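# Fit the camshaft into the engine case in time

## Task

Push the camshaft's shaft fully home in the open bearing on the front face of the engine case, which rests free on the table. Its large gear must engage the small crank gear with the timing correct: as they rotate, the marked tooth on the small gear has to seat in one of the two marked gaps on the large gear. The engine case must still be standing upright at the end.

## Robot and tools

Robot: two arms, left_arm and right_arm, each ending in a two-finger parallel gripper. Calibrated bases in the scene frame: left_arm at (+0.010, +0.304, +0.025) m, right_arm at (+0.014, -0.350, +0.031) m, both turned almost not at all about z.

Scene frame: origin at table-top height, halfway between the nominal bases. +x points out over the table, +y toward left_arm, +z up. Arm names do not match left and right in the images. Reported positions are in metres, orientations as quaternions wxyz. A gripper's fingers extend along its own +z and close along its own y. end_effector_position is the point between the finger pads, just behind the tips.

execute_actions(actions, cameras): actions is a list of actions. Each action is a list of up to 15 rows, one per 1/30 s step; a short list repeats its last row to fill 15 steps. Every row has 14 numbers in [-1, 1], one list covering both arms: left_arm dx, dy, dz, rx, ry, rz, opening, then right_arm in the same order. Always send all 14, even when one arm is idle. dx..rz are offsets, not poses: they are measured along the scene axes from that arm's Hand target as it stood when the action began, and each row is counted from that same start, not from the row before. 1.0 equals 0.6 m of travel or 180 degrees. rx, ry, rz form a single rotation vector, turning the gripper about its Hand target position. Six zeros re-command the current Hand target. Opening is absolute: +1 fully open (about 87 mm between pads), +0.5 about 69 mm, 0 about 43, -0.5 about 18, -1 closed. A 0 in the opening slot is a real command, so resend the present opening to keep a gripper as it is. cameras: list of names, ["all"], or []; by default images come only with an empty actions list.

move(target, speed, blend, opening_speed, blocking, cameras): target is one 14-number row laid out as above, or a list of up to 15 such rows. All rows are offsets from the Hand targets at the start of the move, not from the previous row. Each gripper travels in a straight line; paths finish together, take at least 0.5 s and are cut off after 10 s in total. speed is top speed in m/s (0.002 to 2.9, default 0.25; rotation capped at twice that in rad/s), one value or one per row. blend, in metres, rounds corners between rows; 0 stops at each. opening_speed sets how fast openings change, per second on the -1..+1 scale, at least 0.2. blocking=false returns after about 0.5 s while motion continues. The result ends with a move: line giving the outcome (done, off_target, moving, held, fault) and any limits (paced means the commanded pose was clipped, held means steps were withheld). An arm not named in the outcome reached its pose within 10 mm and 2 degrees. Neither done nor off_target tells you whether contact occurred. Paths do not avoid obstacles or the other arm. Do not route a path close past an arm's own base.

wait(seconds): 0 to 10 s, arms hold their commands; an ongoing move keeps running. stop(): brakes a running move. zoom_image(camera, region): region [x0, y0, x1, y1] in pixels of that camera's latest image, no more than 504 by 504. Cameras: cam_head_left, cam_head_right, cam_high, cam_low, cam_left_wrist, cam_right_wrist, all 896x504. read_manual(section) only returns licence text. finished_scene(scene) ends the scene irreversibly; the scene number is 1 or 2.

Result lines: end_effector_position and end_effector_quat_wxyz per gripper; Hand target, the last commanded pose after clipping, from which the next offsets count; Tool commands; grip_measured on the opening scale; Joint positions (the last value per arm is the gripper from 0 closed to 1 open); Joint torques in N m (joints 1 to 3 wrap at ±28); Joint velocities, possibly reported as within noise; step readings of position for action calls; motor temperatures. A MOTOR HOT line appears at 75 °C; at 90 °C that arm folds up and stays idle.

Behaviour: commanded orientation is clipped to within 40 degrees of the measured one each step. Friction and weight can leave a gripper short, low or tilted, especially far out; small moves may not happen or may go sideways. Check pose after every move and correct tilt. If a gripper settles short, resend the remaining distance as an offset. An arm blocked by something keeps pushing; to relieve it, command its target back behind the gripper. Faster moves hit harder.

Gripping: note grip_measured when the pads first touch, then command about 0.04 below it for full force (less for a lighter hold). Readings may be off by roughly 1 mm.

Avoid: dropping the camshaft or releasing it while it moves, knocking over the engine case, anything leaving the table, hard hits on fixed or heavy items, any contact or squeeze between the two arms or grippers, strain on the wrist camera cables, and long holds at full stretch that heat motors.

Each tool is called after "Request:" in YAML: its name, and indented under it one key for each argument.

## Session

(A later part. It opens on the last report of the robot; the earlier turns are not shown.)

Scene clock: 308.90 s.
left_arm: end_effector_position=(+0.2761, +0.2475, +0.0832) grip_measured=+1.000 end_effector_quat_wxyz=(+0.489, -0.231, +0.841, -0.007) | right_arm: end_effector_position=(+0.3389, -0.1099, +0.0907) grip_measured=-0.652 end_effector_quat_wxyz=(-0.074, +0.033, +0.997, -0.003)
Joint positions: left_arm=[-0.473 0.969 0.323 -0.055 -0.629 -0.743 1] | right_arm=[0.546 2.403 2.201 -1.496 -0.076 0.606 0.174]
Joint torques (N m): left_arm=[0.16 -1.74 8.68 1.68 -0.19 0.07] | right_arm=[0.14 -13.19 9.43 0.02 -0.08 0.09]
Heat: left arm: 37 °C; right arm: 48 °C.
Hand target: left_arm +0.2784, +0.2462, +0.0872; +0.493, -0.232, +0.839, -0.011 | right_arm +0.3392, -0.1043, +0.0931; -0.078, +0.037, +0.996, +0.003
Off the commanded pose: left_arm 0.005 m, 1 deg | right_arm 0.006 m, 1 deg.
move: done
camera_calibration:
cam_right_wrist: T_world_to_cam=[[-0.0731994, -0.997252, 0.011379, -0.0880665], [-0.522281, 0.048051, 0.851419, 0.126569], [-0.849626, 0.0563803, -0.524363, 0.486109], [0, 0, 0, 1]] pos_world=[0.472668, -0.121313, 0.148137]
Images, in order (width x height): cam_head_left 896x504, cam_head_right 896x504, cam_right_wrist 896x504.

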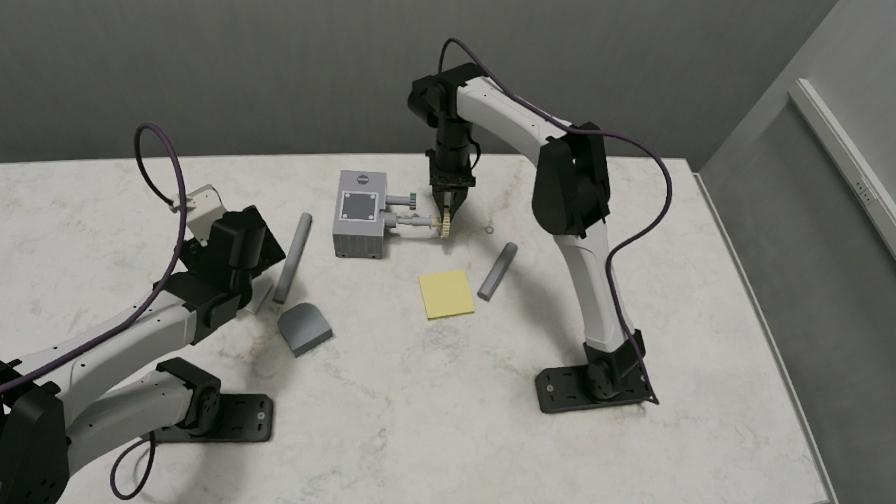

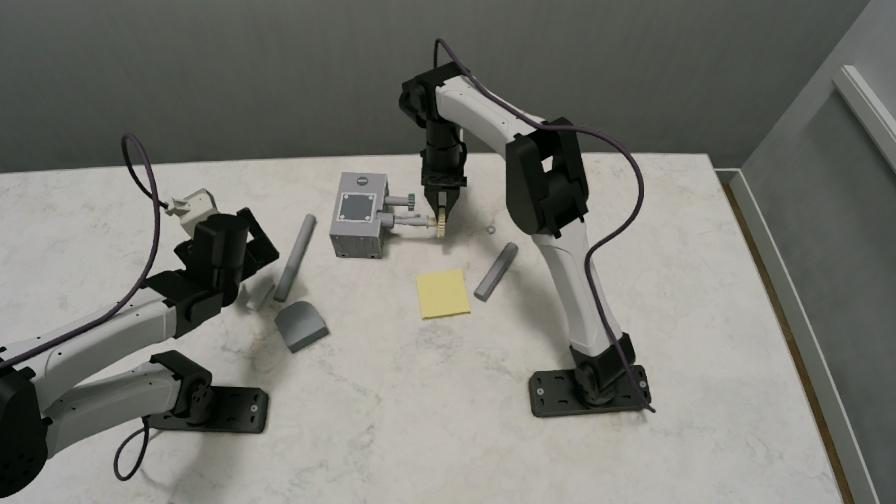

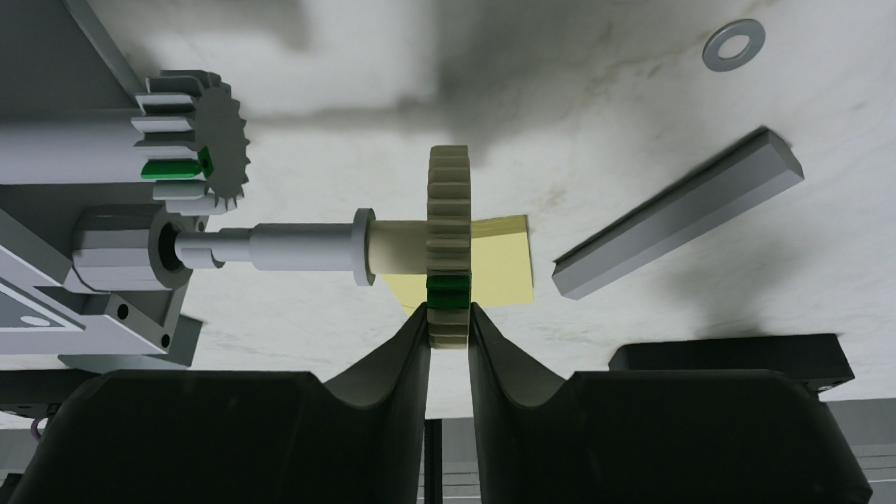

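Request:
move:
  target: [0,0,0,0,0,0,1,0,0.025,-0.001,0,0,0,-1]
  speed: 0.06
  cameras: ["cam_right_wrist","cam_head_right"]

Request:
zoom_image:
  camera: "cam_head_right"
  region: [370, 190, 450, 240]

Scene clock: 316.70 s.
left_arm: end_effector_position=(+0.2761, +0.2475, +0.0832) grip_measured=+1.000 end_effector_quat_wxyz=(+0.489, -0.231, +0.841, -0.007) | right_arm: end_effector_position=(+0.3393, -0.0944, +0.0904) grip_measured=-0.652 end_effector_quat_wxyz=(-0.073, +0.033, +0.997, -0.002)
Joint positions: left_arm=[-0.473 0.969 0.323 -0.055 -0.629 -0.743 1] | right_arm=[0.574 2.453 2.289 -1.53 -0.08 0.633 0.174]
Joint torques (N m): left_arm=[0.16 -1.7 8.68 1.67 -0.2 0.08] | right_arm=[0.06 -13.49 9.43 0.05 -0.09 0.11]
Heat: left arm: 37 °C; right arm: 48 °C.
Hand target: left_arm +0.2784, +0.2462, +0.0872; +0.493, -0.232, +0.839, -0.011 | right_arm +0.3392, -0.0894, +0.0926; -0.078, +0.037, +0.996, +0.003
Off the commanded pose: left_arm 0.005 m, 1 deg | right_arm 0.005 m, 1 deg.
move: done
camera_calibration:
cam_right_wrist: T_world_to_cam=[[-0.0728955, -0.997285, 0.0104066, -0.0724874], [-0.523524, 0.0471435, 0.850705, 0.126747], [-0.848887, 0.0565645, -0.52554, 0.485223], [0, 0, 0, 1]] pos_world=[0.472971, -0.105712, 0.147934]
Images, in order (width x height): cam_head_right 896x504, cam_right_wrist 896x504.

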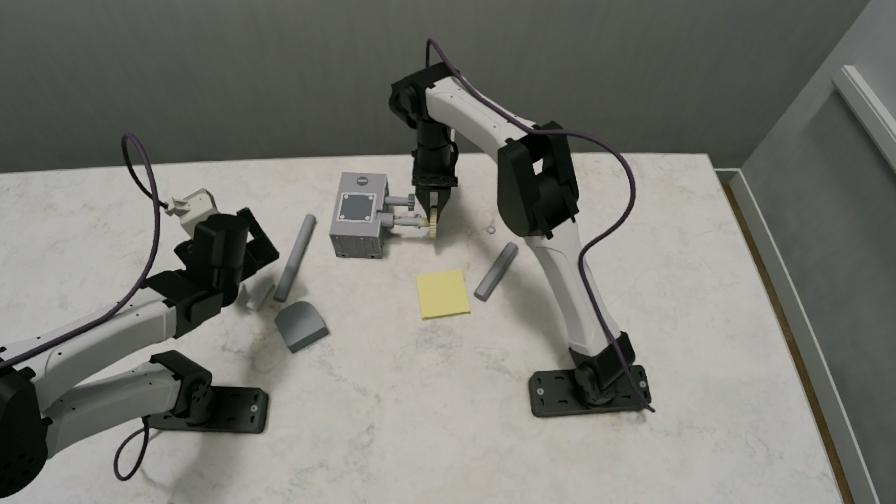

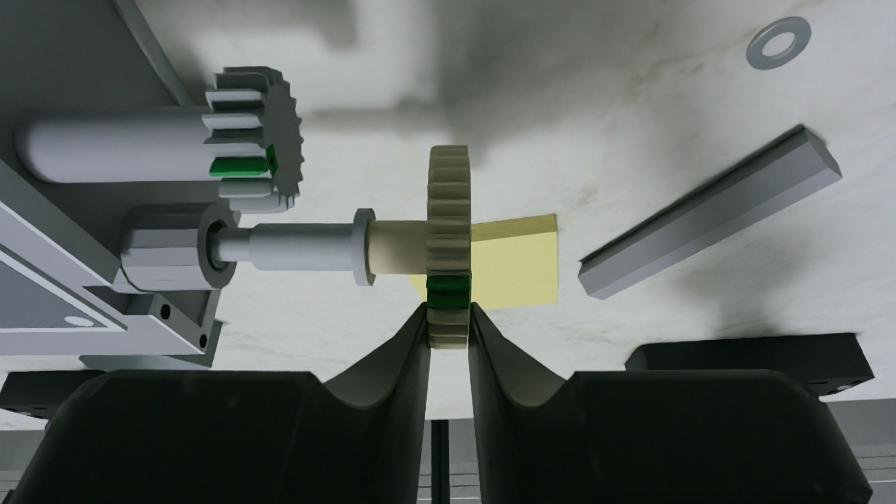

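Scaled by 6.300.

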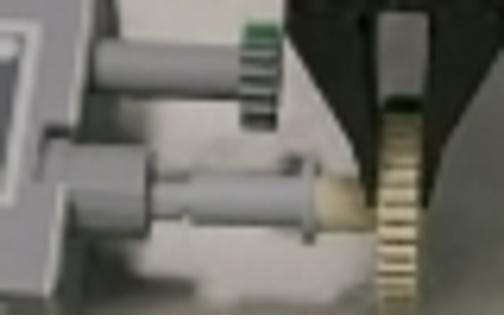

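Request:
move:
  target: [0,0,0,0,0,0,1,0,0.02,0.0005,0,0,0,-1]
  speed: 0.05
  cameras: ["cam_right_wrist","cam_head_right"]

Request:
zoom_image:
  camera: "cam_head_right"
  region: [370, 190, 450, 240]

Request:
zoom_image:
  camera: "cam_right_wrist"
  region: [100, 50, 500, 360]

Scene clock: 324.20 s.
left_arm: end_effector_position=(+0.2761, +0.2475, +0.0832) grip_measured=+1.000 end_effector_quat_wxyz=(+0.489, -0.231, +0.841, -0.007) | right_arm: end_effector_position=(+0.3397, -0.0832, +0.0906) grip_measured=-0.652 end_effector_quat_wxyz=(-0.071, +0.034, +0.997, +0.000)
Joint positions: left_arm=[-0.473 0.969 0.323 -0.055 -0.629 -0.743 1] | right_arm=[0.593 2.485 2.35 -1.551 -0.082 0.655 0.174]
Joint torques (N m): left_arm=[0.2 -1.66 8.7 1.68 -0.19 0.1] | right_arm=[0.2 -13.74 9.4 0.05 -0.1 0.12]
Heat: left arm: 37 °C; right arm: 50 °C.
Hand target: left_arm +0.2784, +0.2462, +0.0872; +0.493, -0.232, +0.839, -0.011 | right_arm +0.3392, -0.0774, +0.0928; -0.078, +0.037, +0.996, +0.003
Off the commanded pose: left_arm 0.005 m, 1 deg | right_arm 0.006 m, 1 deg.
joint sent to its limit (right arm) — joint 4 (wrist pitch), lower limit. The joint targets still meet the commanded pose.
move: done
camera_calibration:
cam_right_wrist: T_world_to_cam=[[-0.0754034, -0.997135, 0.00603761, -0.0600626], [-0.528323, 0.0450854, 0.847846, 0.127959], [-0.845689, 0.0607406, -0.530208, 0.484808], [0, 0, 0, 1]] pos_world=[0.473071, -0.0951071, 0.148922]
Images, in order (width x height): cam_head_right 896x504, cam_right_wrist 896x504.

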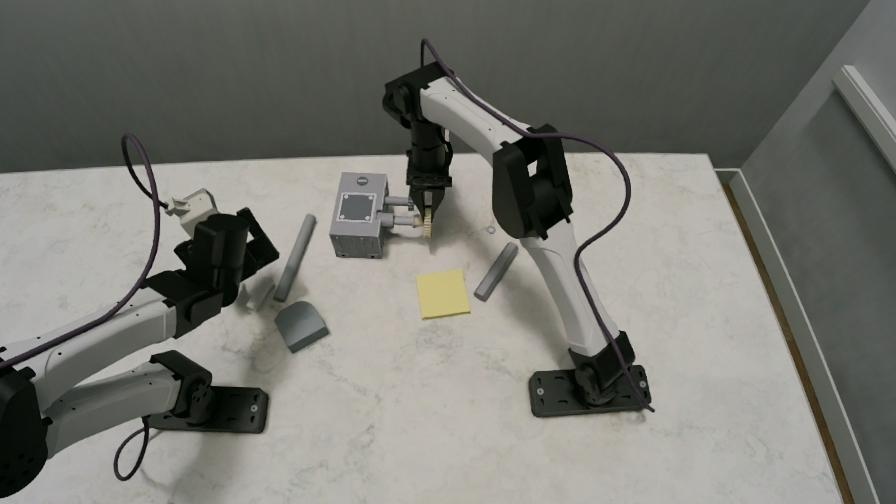

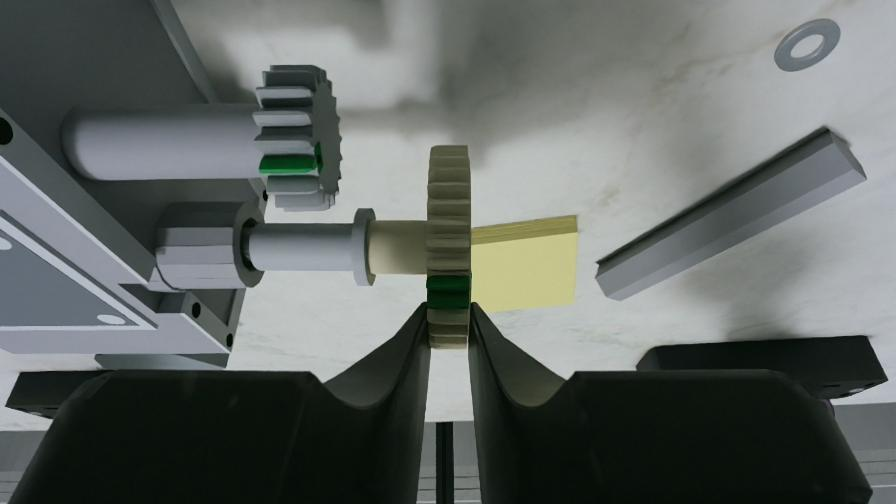

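Scaled by 6.300.

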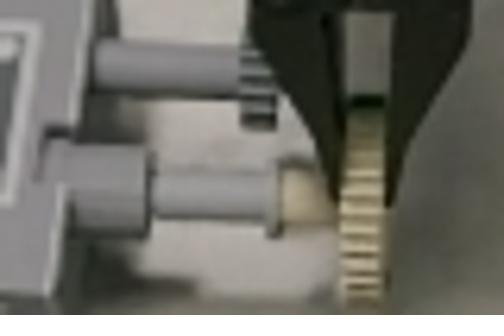

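Scaled by 1.260.

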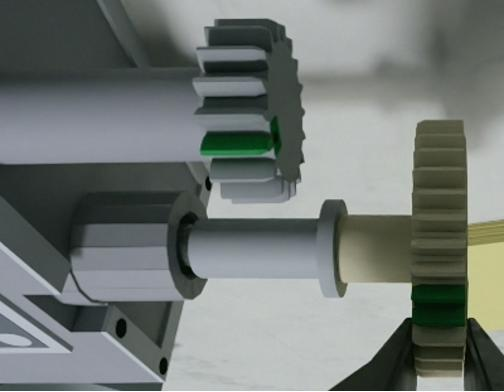

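Request:
zoom_image:
  camera: "cam_right_wrist"
  region: [240, 50, 360, 220]

Request:
zoom_image:
  camera: "cam_right_wrist"
  region: [400, 135, 500, 355]

Scaled by 2.965.

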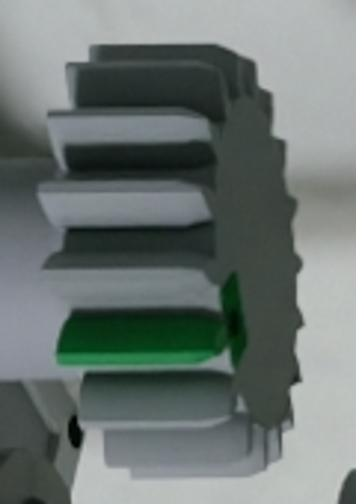

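Scaled by 2.291.

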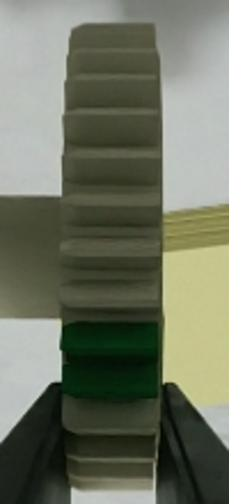

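Request:
move:
  target: [0,0,0,0,0,0,1,-0.0035,0.006,-0.0008,0,-0.036,0,-1]
  speed: 0.05
  cameras: ["cam_right_wrist","cam_head_right"]

Request:
zoom_image:
  camera: "cam_right_wrist"
  region: [200, 50, 500, 360]

Request:
zoom_image:
  camera: "cam_head_right"
  region: [370, 190, 450, 240]

Scene clock: 361.00 s.
left_arm: end_effector_position=(+0.2761, +0.2475, +0.0832) grip_measured=+1.000 end_effector_quat_wxyz=(+0.489, -0.231, +0.841, -0.007) | right_arm: end_effector_position=(+0.3376, -0.0802, +0.0834) grip_measured=-0.648 end_effector_quat_wxyz=(-0.042, +0.039, +0.998, -0.002)
Joint positions: left_arm=[-0.473 0.969 0.323 -0.055 -0.629 -0.743 1] | right_arm=[0.613 2.411 2.203 -1.432 -0.048 0.688 0.176]
Joint torques (N m): left_arm=[0.17 -1.68 8.65 1.67 -0.2 0.07] | right_arm=[1.16 -18.26 4.52 0.5 0.2 0.15]
Heat: left arm: 37 °C; right arm: 50 °C.
Hand target: left_arm +0.2784, +0.2462, +0.0872; +0.493, -0.232, +0.839, -0.011 | right_arm +0.3372, -0.0738, +0.0924; -0.022, +0.037, +0.999, +0.006
Off the commanded pose: left_arm 0.005 m, 1 deg | right_arm 0.011 m, 2 deg.
move: off_target (right_arm)
camera_calibration:
cam_right_wrist: T_world_to_cam=[[-0.0849219, -0.996358, 0.00767398, -0.0540411], [-0.575497, 0.0553353, 0.81593, 0.15219], [-0.813383, 0.064874, -0.5781, 0.472367], [0, 0, 0, 1]] pos_world=[0.467211, -0.0929101, 0.149314]
Images, in order (width x height): cam_head_right 896x504, cam_right_wrist 896x504.

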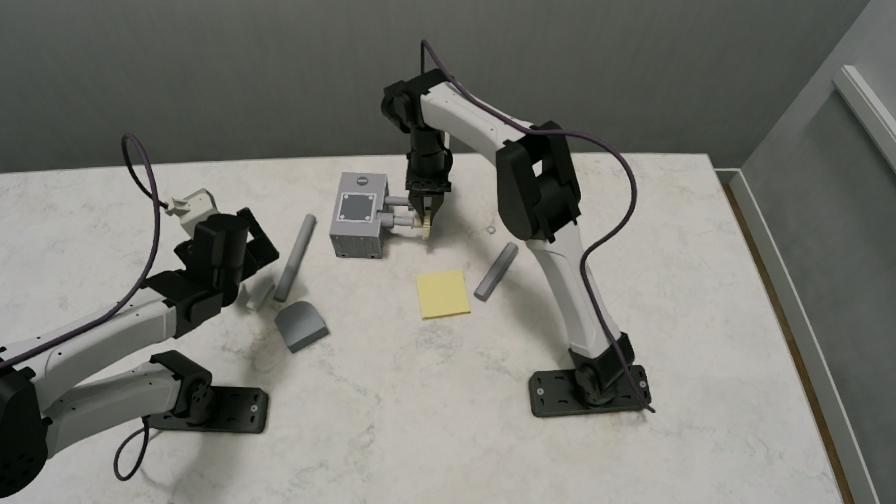

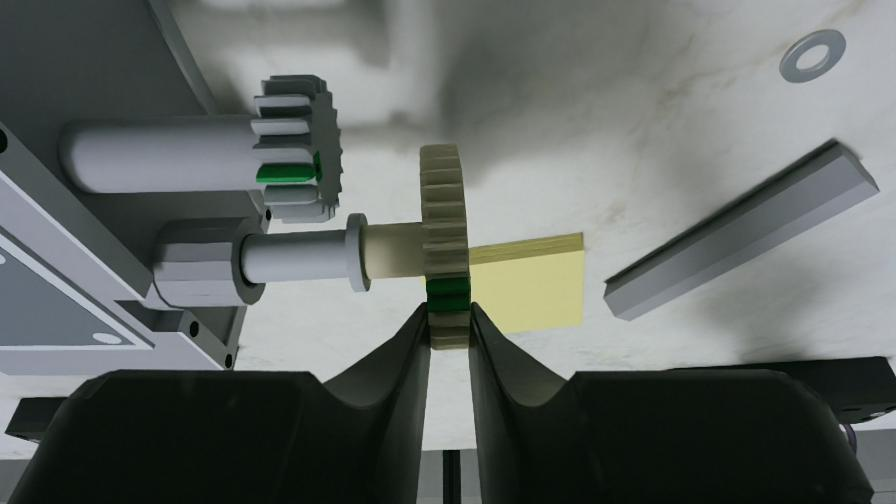

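Scaled by 1.626.

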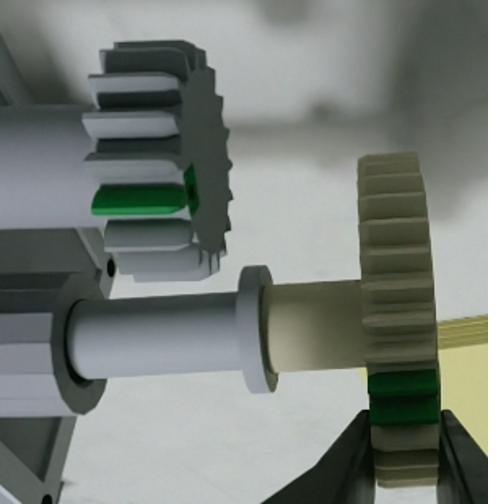

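Scaled by 6.300.

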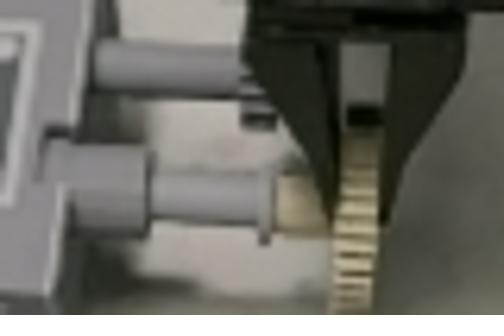

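Request:
move:
  target: [0,0,0,0,0,0,1,0.0,0,0.0115,0,0,0,-1]
  speed: 0.05
  cameras: ["cam_right_wrist","cam_head_right"]

Request:
zoom_image:
  camera: "cam_right_wrist"
  region: [200, 50, 500, 360]

Request:
zoom_image:
  camera: "cam_head_right"
  region: [370, 190, 450, 240]

Scene clock: 365.53 s.
left_arm: end_effector_position=(+0.2761, +0.2475, +0.0832) grip_measured=+1.000 end_effector_quat_wxyz=(+0.489, -0.231, +0.841, -0.007) | right_arm: end_effector_position=(+0.3374, -0.0803, +0.0833) grip_measured=-0.648 end_effector_quat_wxyz=(-0.042, +0.039, +0.998, -0.002)
Joint positions: left_arm=[-0.473 0.969 0.323 -0.055 -0.629 -0.743 1] | right_arm=[0.613 2.411 2.202 -1.432 -0.048 0.688 0.176]
Joint torques (N m): left_arm=[0.21 -1.7 8.65 1.69 -0.2 0.07] | right_arm=[1.13 -18.3 7.06 0.26 0.2 0.16]
Heat: left arm: 37 °C; right arm: 51 °C.
Hand target: left_arm +0.2784, +0.2462, +0.0872; +0.493, -0.232, +0.839, -0.011 | right_arm +0.3371, -0.0739, +0.0992; -0.022, +0.037, +0.999, +0.005
Off the commanded pose: left_arm 0.005 m, 1 deg | right_arm 0.017 m, 3 deg.
move: off_target (right_arm)
camera_calibration:
cam_right_wrist: T_world_to_cam=[[-0.0849143, -0.996354, 0.00822162, -0.054234], [-0.575001, 0.0557399, 0.816252, 0.151976], [-0.813735, 0.064584, -0.577637, 0.472303], [0, 0, 0, 1]] pos_world=[0.46711, -0.0930106, 0.149215]
Images, in order (width x height): cam_head_right 896x504, cam_right_wrist 896x504.

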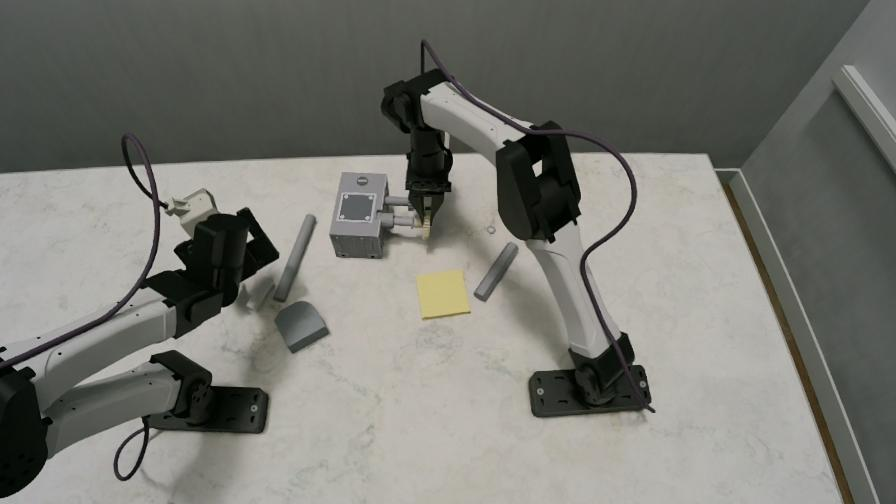

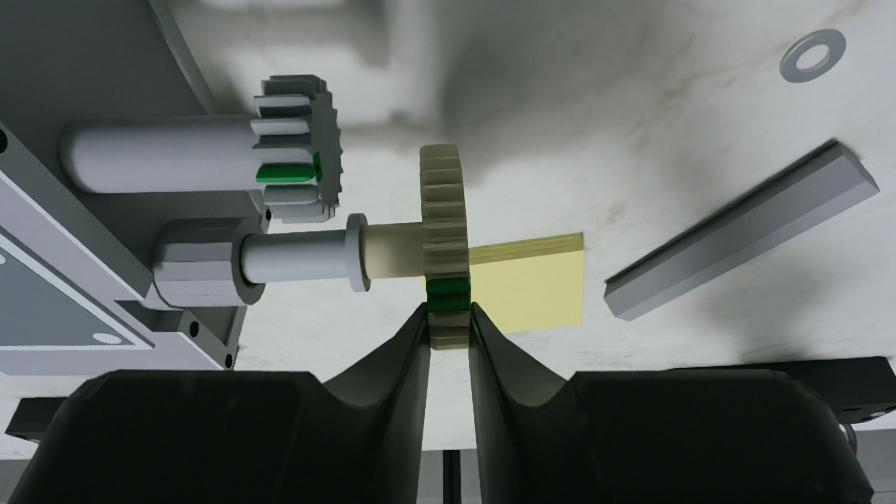

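Scaled by 1.626.

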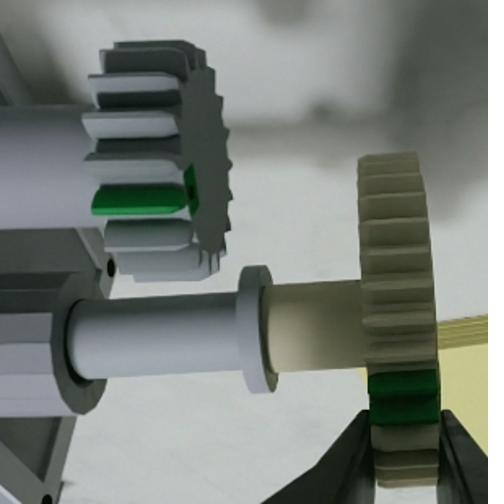

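Scaled by 6.300.

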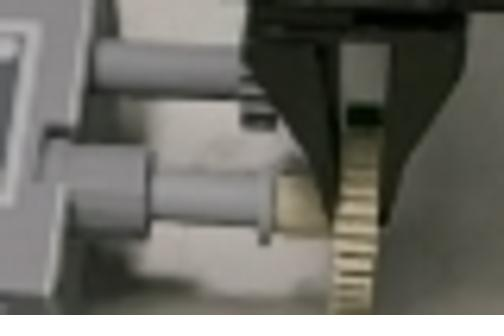

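Request:
move:
  target: [0,0,0,0,0,0,1,0.002,0,0.008,0,0,0,-1]
  speed: 0.05
  cameras: ["cam_right_wrist"]

Scene clock: 368.97 s.
left_arm: end_effector_position=(+0.2761, +0.2475, +0.0832) grip_measured=+1.000 end_effector_quat_wxyz=(+0.489, -0.231, +0.841, -0.007) | right_arm: end_effector_position=(+0.3371, -0.0791, +0.0862) grip_measured=-0.650 end_effector_quat_wxyz=(-0.039, +0.037, +0.999, -0.004)
Joint positions: left_arm=[-0.473 0.969 0.323 -0.055 -0.629 -0.743 1] | right_arm=[0.619 2.411 2.215 -1.442 -0.04 0.69 0.175]
Joint torques (N m): left_arm=[0.16 -1.65 8.65 1.69 -0.18 0.09] | right_arm=[0.61 -17.65 8.9 0.13 0.13 0.12]
Heat: left arm: 37 °C; right arm: 51 °C.
Hand target: left_arm +0.2784, +0.2462, +0.0872; +0.493, -0.232, +0.839, -0.011 | right_arm +0.3383, -0.0738, +0.1041; -0.022, +0.037, +0.999, +0.005
Off the commanded pose: left_arm 0.005 m, 1 deg | right_arm 0.019 m, 2 deg.
move: off_target (right_arm)
camera_calibration:
cam_right_wrist: T_world_to_cam=[[-0.0806705, -0.996669, 0.0119289, -0.0548113], [-0.580685, 0.0567211, 0.81215, 0.151808], [-0.810122, 0.0585896, -0.583327, 0.472394], [0, 0, 0, 1]] pos_world=[0.466428, -0.0909169, 0.152923]
Images, in order (width x height): cam_right_wrist 896x504.

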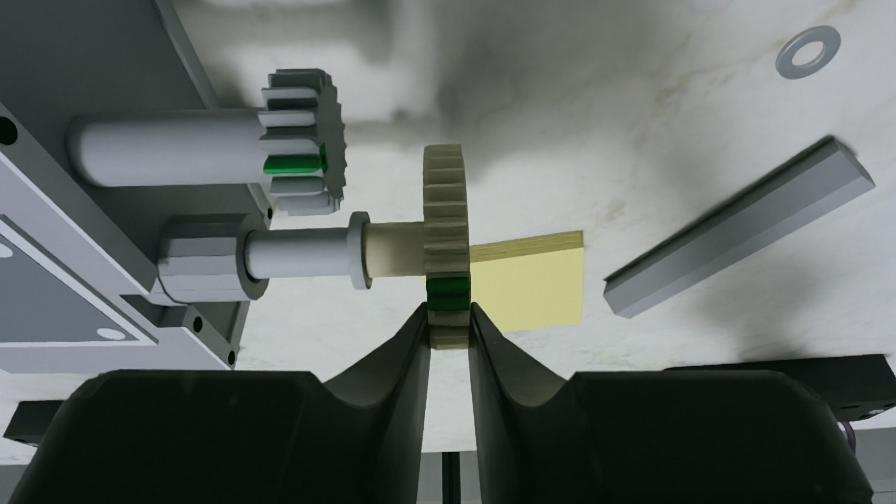

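Request:
move:
  target: [0,0,0,0,0,0,1,0.001,0,0.0055,0,0,0,-1]
  speed: 0.05
  cameras: ["cam_right_wrist","cam_head_right"]

Request:
zoom_image:
  camera: "cam_head_right"
  region: [370, 190, 450, 240]

Request:
zoom_image:
  camera: "cam_right_wrist"
  region: [240, 50, 360, 220]

Scene clock: 373.07 s.
left_arm: end_effector_position=(+0.2761, +0.2475, +0.0832) grip_measured=+1.000 end_effector_quat_wxyz=(+0.489, -0.231, +0.841, -0.007) | right_arm: end_effector_position=(+0.3370, -0.0792, +0.0893) grip_measured=-0.651 end_effector_quat_wxyz=(-0.036, +0.035, +0.999, -0.007)
Joint positions: left_arm=[-0.473 0.969 0.323 -0.055 -0.629 -0.743 1] | right_arm=[0.622 2.411 2.229 -1.455 -0.032 0.691 0.175]
Joint torques (N m): left_arm=[0.14 -1.65 8.7 1.67 -0.17 0.06] | right_arm=[0.29 -17.21 9.62 0.11 0.07 0.11]
Heat: left arm: 37 °C; right arm: 52 °C.
Hand target: left_arm +0.2784, +0.2462, +0.0872; +0.493, -0.232, +0.839, -0.011 | right_arm +0.3389, -0.0739, +0.1073; -0.022, +0.037, +0.999, +0.005
Off the commanded pose: left_arm 0.005 m, 1 deg | right_arm 0.019 m, 2 deg.
move: off_target (right_arm)
camera_calibration:
cam_right_wrist: T_world_to_cam=[[-0.0779515, -0.996798, 0.0178156, -0.0564993], [-0.58485, 0.0601938, 0.808905, 0.151216], [-0.807387, 0.0526358, -0.58767, 0.473138], [0, 0, 0, 1]] pos_world=[0.46604, -0.0903247, 0.156736]
Images, in order (width x height): cam_head_right 896x504, cam_right_wrist 896x504.

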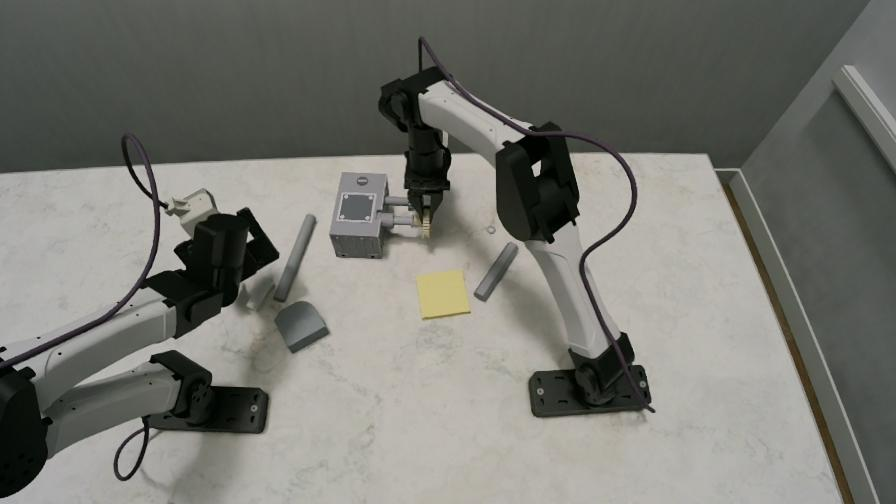

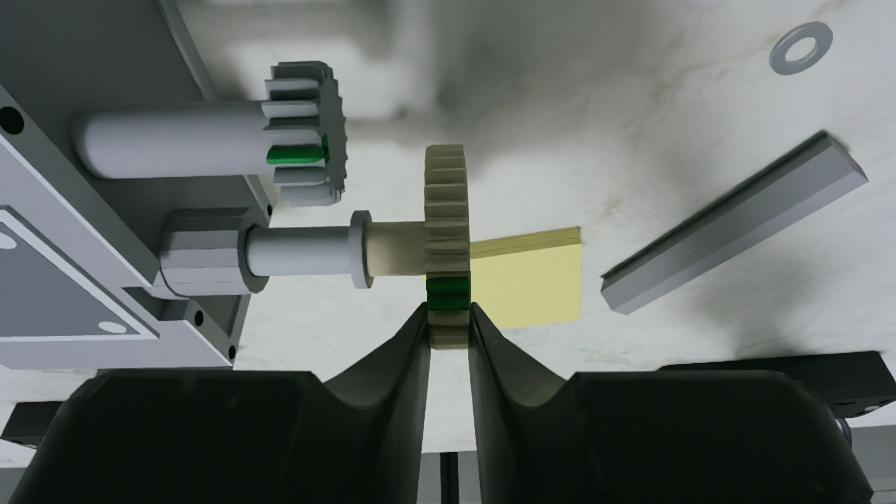

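Scaled by 6.300.

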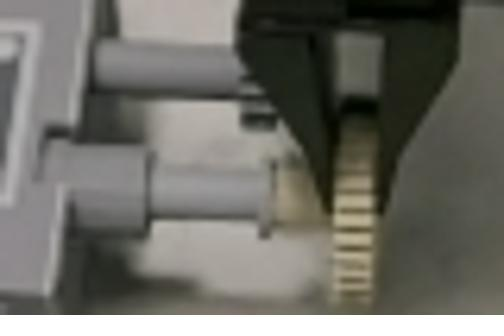

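Scaled by 2.965.

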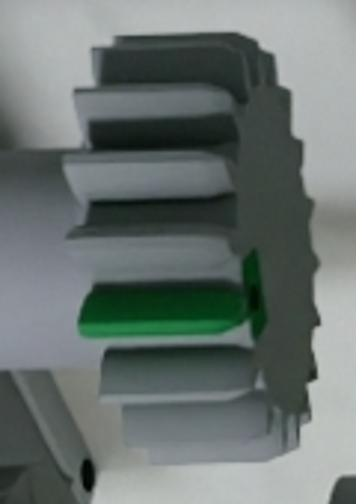

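Request:
move:
  target: [0,0,0,0,0,0,1,-0.002,0.033,0,0,0,0,-1]
  speed: 0.05
  cameras: ["cam_right_wrist","cam_head_right"]

Request:
zoom_image:
  camera: "cam_right_wrist"
  region: [240, 50, 500, 350]

Request:
zoom_image:
  camera: "cam_head_right"
  region: [370, 190, 450, 240]

Scene clock: 381.33 s.
left_arm: end_effector_position=(+0.2761, +0.2475, +0.0832) grip_measured=+1.000 end_effector_quat_wxyz=(+0.489, -0.231, +0.841, -0.007) | right_arm: end_effector_position=(+0.3362, -0.0762, +0.0989) grip_measured=-0.650 end_effector_quat_wxyz=(-0.028, +0.037, +0.998, -0.032)
Joint positions: left_arm=[-0.473 0.969 0.323 -0.055 -0.629 -0.743 1] | right_arm=[0.646 2.454 2.346 -1.547 0.014 0.719 0.175]
Joint torques (N m): left_arm=[0.16 -1.68 8.59 1.68 -0.18 0.07] | right_arm=[1.14 -14.65 10.77 0.4 -0.38 0.17]
Heat: left arm: 37 °C; right arm: 52 °C.
Hand target: left_arm +0.2784, +0.2462, +0.0872; +0.493, -0.232, +0.839, -0.011 | right_arm +0.3378, -0.0541, +0.1073; -0.022, +0.037, +0.999, +0.005
Off the commanded pose: left_arm 0.005 m, 1 deg | right_arm 0.024 m, 4 deg.
move: off_target (right_arm)
camera_calibration:
cam_right_wrist: T_world_to_cam=[[-0.0792061, -0.994658, 0.0661883, -0.057811], [-0.595879, 0.10047, 0.796765, 0.150768], [-0.799159, 0.0236684, -0.600654, 0.474239], [0, 0, 0, 1]] pos_world=[0.464252, -0.0838744, 0.168553]
Images, in order (width x height): cam_head_right 896x504, cam_right_wrist 896x504.

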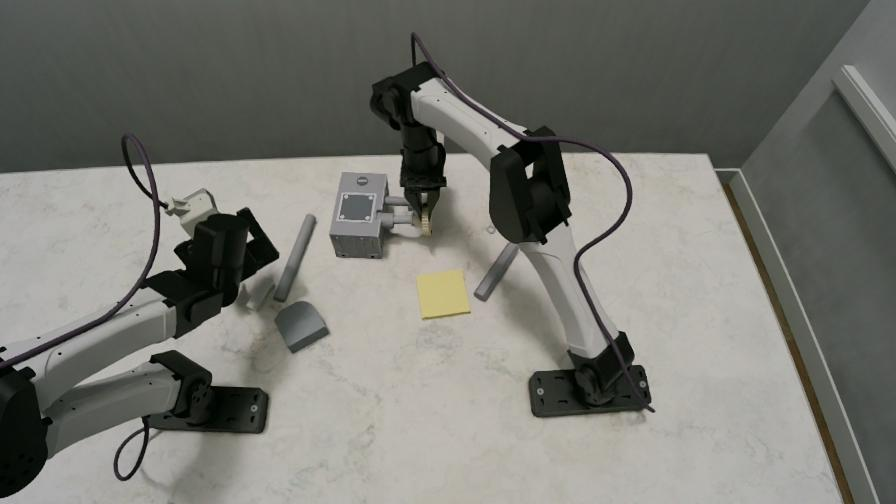

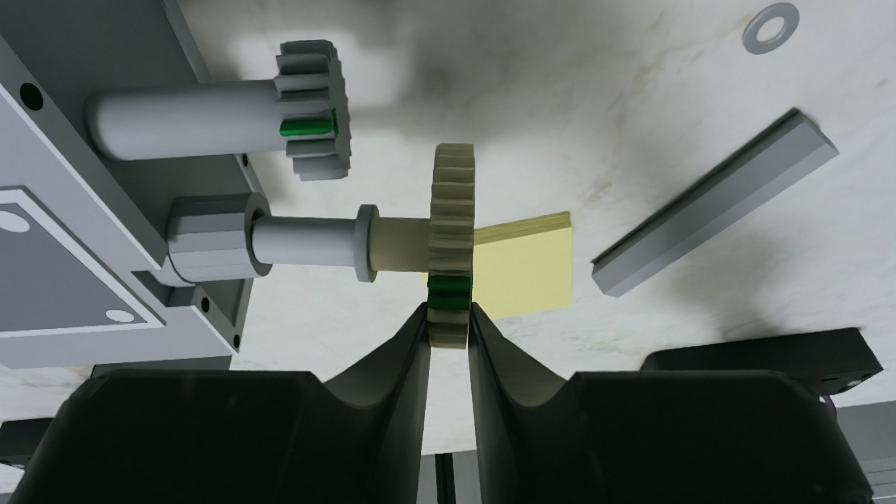

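Scaled by 1.680.

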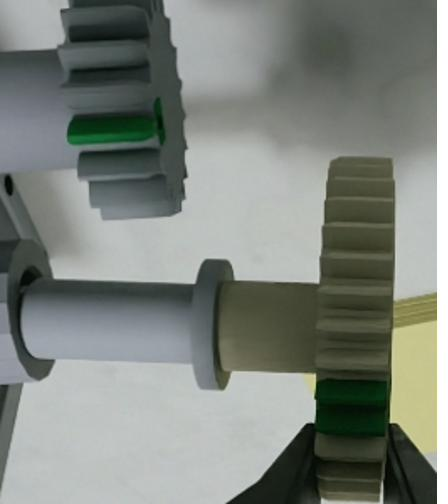

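Scaled by 6.300.

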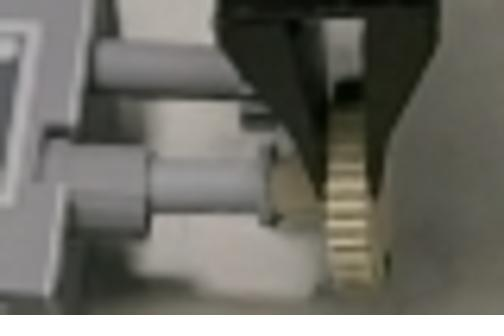

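Request:
move:
  target: [0,0,0,0,0,0,1,0.0015,-0.023,-0.015,0,0,0,-1]
  speed: 0.05
  cameras: ["cam_right_wrist","cam_head_right"]

Request:
zoom_image:
  camera: "cam_head_right"
  region: [370, 190, 450, 240]

Scene clock: 386.00 s.
left_arm: end_effector_position=(+0.2761, +0.2475, +0.0832) grip_measured=+1.000 end_effector_quat_wxyz=(+0.489, -0.231, +0.841, -0.007) | right_arm: end_effector_position=(+0.3357, -0.0775, +0.0874) grip_measured=-0.650 end_effector_quat_wxyz=(-0.041, +0.043, +0.998, -0.021)
Joint positions: left_arm=[-0.473 0.969 0.323 -0.055 -0.629 -0.743 1] | right_arm=[0.631 2.446 2.28 -1.496 -0.018 0.716 0.175]
Joint torques (N m): left_arm=[0.21 -1.66 8.69 1.69 -0.2 0.07] | right_arm=[0.43 -18.8 4.63 0.61 -0.07 -0.01]
Motor temperatures (°C): left_arm=[20 26 37 34 22 22 22] | right_arm=[23 54 35 24 19 23 21]
Heat: left arm: 37 °C; right arm: 54 °C.
Hand target: left_arm +0.2784, +0.2462, +0.0872; +0.493, -0.232, +0.839, -0.011 | right_arm +0.3387, -0.0678, +0.0984; -0.021, +0.037, +0.999, +0.006
Off the commanded pose: left_arm 0.005 m, 1 deg | right_arm 0.015 m, 4 deg.
move: off_target (right_arm)
camera_calibration:
cam_right_wrist: T_world_to_cam=[[-0.0927818, -0.994594, 0.0466374, -0.0521663], [-0.574604, 0.0917378, 0.813274, 0.150483], [-0.813155, 0.048659, -0.580009, 0.47182], [0, 0, 0, 1]] pos_world=[0.465291, -0.0886476, 0.153709]
Images, in order (width x height): cam_head_right 896x504, cam_right_wrist 896x504.

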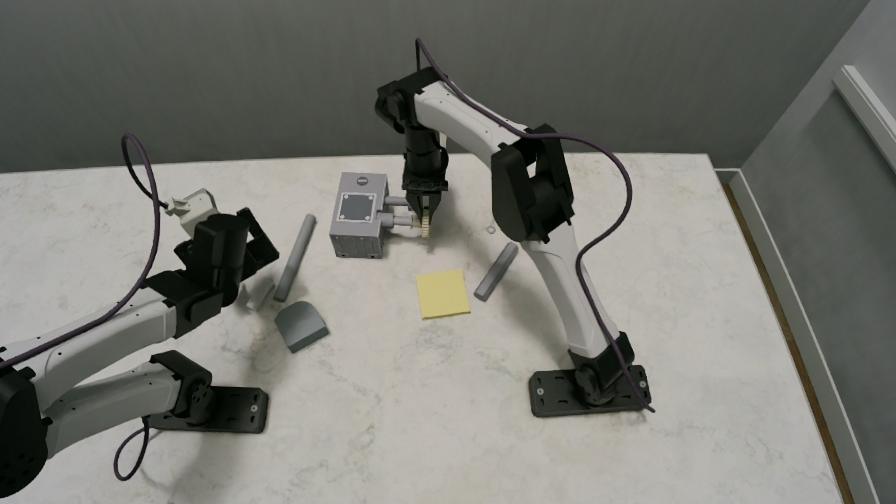

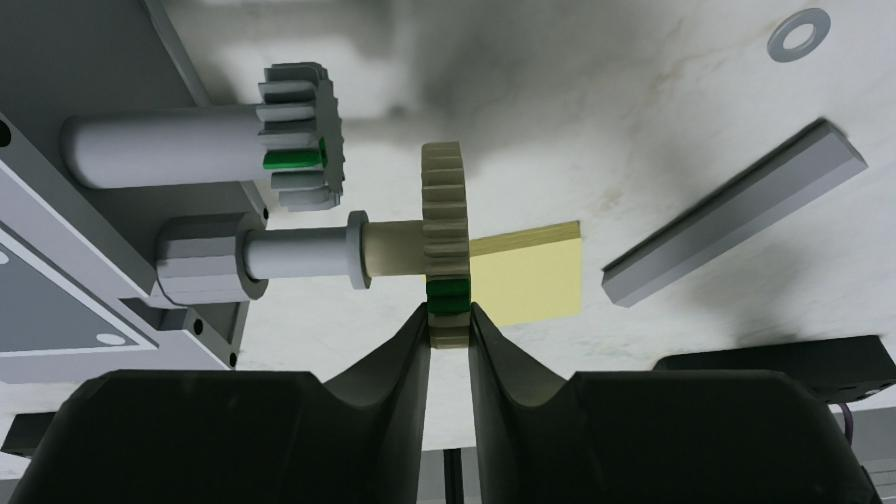

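Scaled by 6.300.

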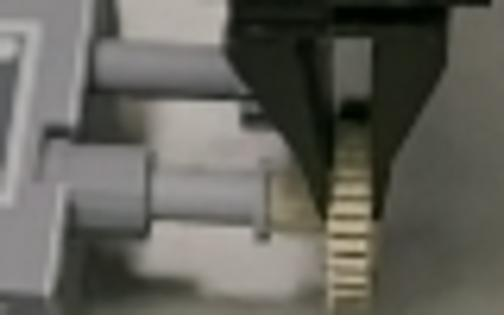

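Request:
move:
  target: [0,0,0,0,0,0,1,-0.002,-0.045,-0.009,0,0,0,-1]
  speed: 0.05
  cameras: ["cam_right_wrist","cam_head_right","cam_head_left"]

Request:
zoom_image:
  camera: "cam_head_right"
  region: [370, 190, 450, 240]

Request:
zoom_image:
  camera: "cam_head_left"
  region: [370, 190, 450, 240]

Request:
zoom_image:
  camera: "cam_right_wrist"
  region: [100, 150, 500, 350]

Scene clock: 395.30 s.
left_arm: end_effector_position=(+0.2761, +0.2475, +0.0832) grip_measured=+1.000 end_effector_quat_wxyz=(+0.489, -0.231, +0.841, -0.007) | right_arm: end_effector_position=(+0.3374, -0.0859, +0.0817) grip_measured=-0.650 end_effector_quat_wxyz=(-0.035, +0.042, +0.998, +0.012)
Joint positions: left_arm=[-0.473 0.969 0.323 -0.055 -0.629 -0.743 1] | right_arm=[0.598 2.353 2.097 -1.356 -0.061 0.679 0.175]
Joint torques (N m): left_arm=[0.21 -1.76 8.66 1.67 -0.19 0.1] | right_arm=[-0.59 -18.33 4.45 0.24 0.35 -0.14]
Motor temperatures (°C): left_arm=[20 26 37 34 22 22 22] | right_arm=[23 58 34 24 19 23 21]
Heat: left arm: 37 °C; right arm: 58 °C.
Hand target: left_arm +0.2784, +0.2462, +0.0872; +0.493, -0.232, +0.839, -0.011 | right_arm +0.3374, -0.0948, +0.0929; -0.022, +0.037, +0.999, +0.005
Off the commanded pose: left_arm 0.005 m, 1 deg | right_arm 0.014 m, 2 deg.
move: off_target (right_arm)
camera_calibration:
cam_right_wrist: T_world_to_cam=[[-0.0920371, -0.99554, -0.0207058, -0.0548539], [-0.587927, 0.0375474, 0.808042, 0.15713], [-0.803661, 0.0865434, -0.588761, 0.471068], [0, 0, 0, 1]] pos_world=[0.465911, -0.101277, 0.149243]
Images, in order (width x height): cam_head_left 896x504, cam_head_right 896x504, cam_right_wrist 896x504.

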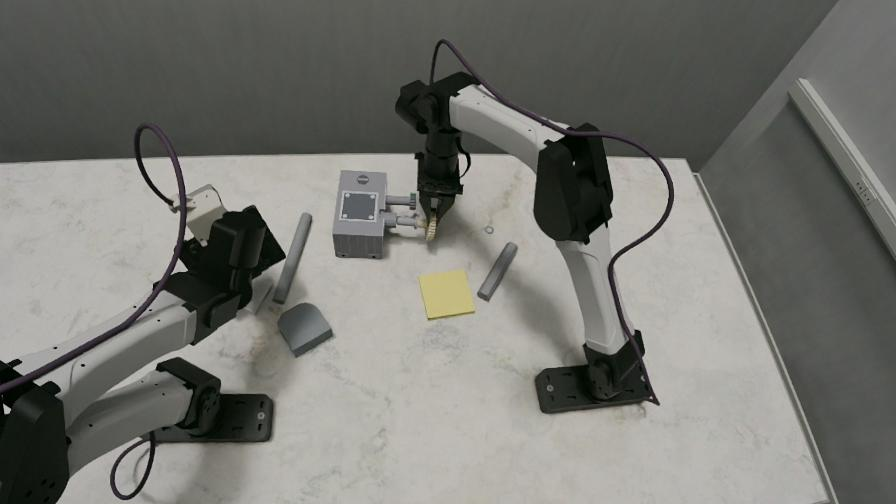

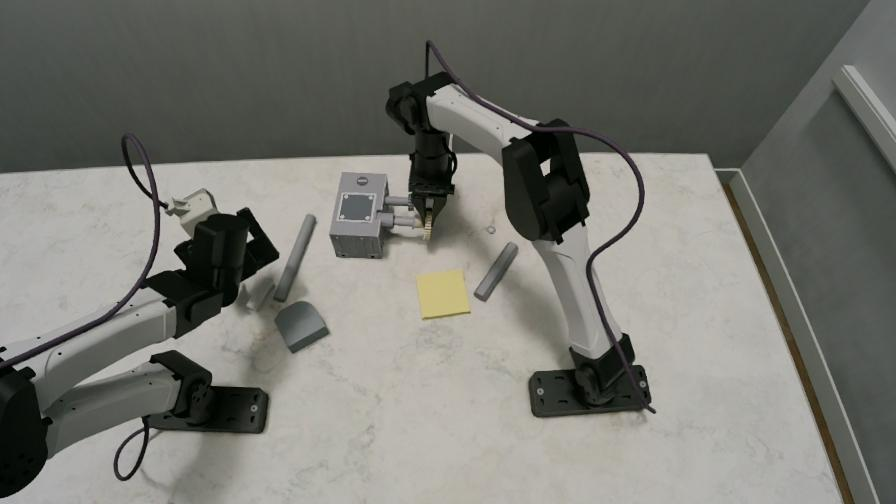

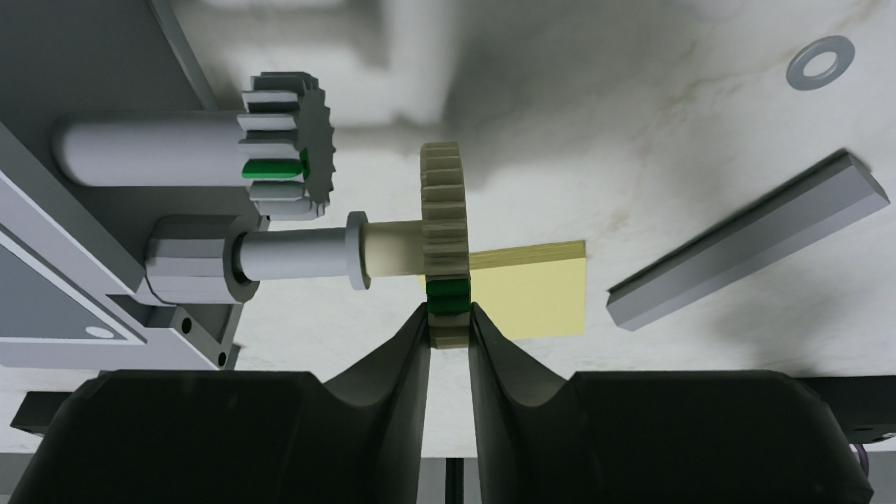

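Scaled by 6.300.

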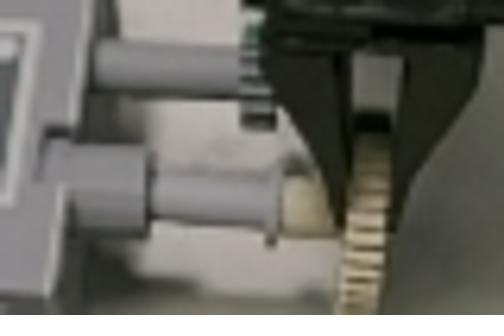

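Scaled by 6.300.

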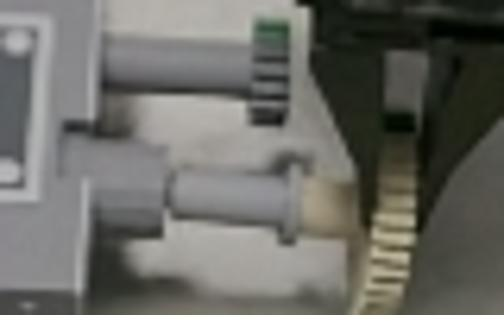

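Scaled by 1.260.

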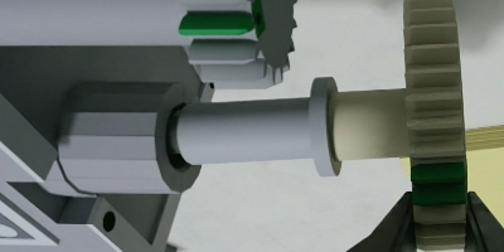

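Request:
move:
  target: [0,0,0,0,0,0,1,0,-0.012,0.012,0,0,0,-1]
  speed: 0.05
  cameras: ["cam_right_wrist"]

Scene clock: 403.00 s.
left_arm: end_effector_position=(+0.2761, +0.2475, +0.0832) grip_measured=+1.000 end_effector_quat_wxyz=(+0.489, -0.231, +0.841, -0.007) | right_arm: end_effector_position=(+0.3377, -0.0868, +0.0821) grip_measured=-0.650 end_effector_quat_wxyz=(-0.035, +0.040, +0.998, +0.017)
Joint positions: left_arm=[-0.473 0.969 0.323 -0.055 -0.629 -0.743 1] | right_arm=[0.593 2.347 2.087 -1.349 -0.069 0.67 0.175]
Joint torques (N m): left_arm=[0.2 -1.7 8.69 1.69 -0.18 0.09] | right_arm=[-1.16 -19.58 4.75 0.07 0.39 -0.16]
Motor temperatures (°C): left_arm=[20 26 37 34 22 22 22] | right_arm=[23 62 33 24 19 23 21]
Heat: left arm: 37 °C; right arm: 62 °C.
Hand target: left_arm +0.2784, +0.2462, +0.0872; +0.493, -0.232, +0.839, -0.011 | right_arm +0.3374, -0.1020, +0.1001; -0.022, +0.037, +0.999, +0.005
Off the commanded pose: left_arm 0.005 m, 1 deg | right_arm 0.024 m, 2 deg.
move: off_target (right_arm)
camera_calibration:
cam_right_wrist: T_world_to_cam=[[-0.0882171, -0.995648, -0.030051, -0.0562854], [-0.58718, 0.0276087, 0.808985, 0.155819], [-0.804635, 0.0890117, -0.58706, 0.472128], [0, 0, 0, 1]] pos_world=[0.466419, -0.102367, 0.149421]
Images, in order (width x height): cam_right_wrist 896x504.

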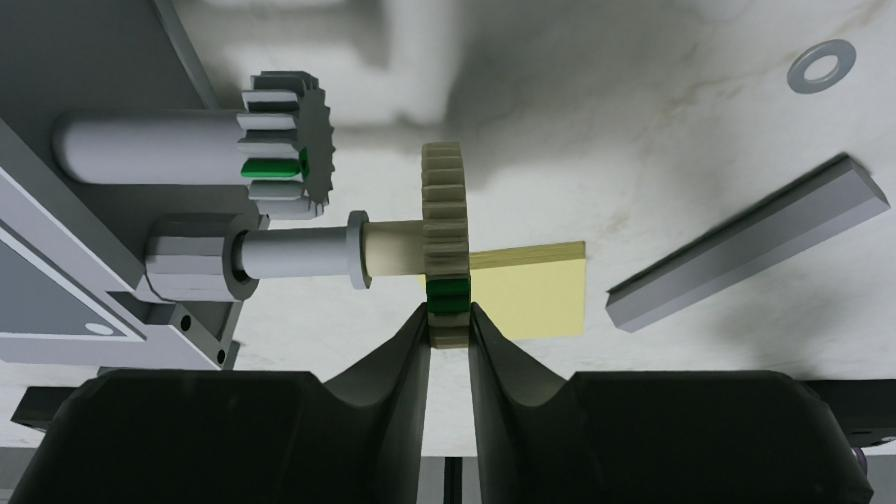

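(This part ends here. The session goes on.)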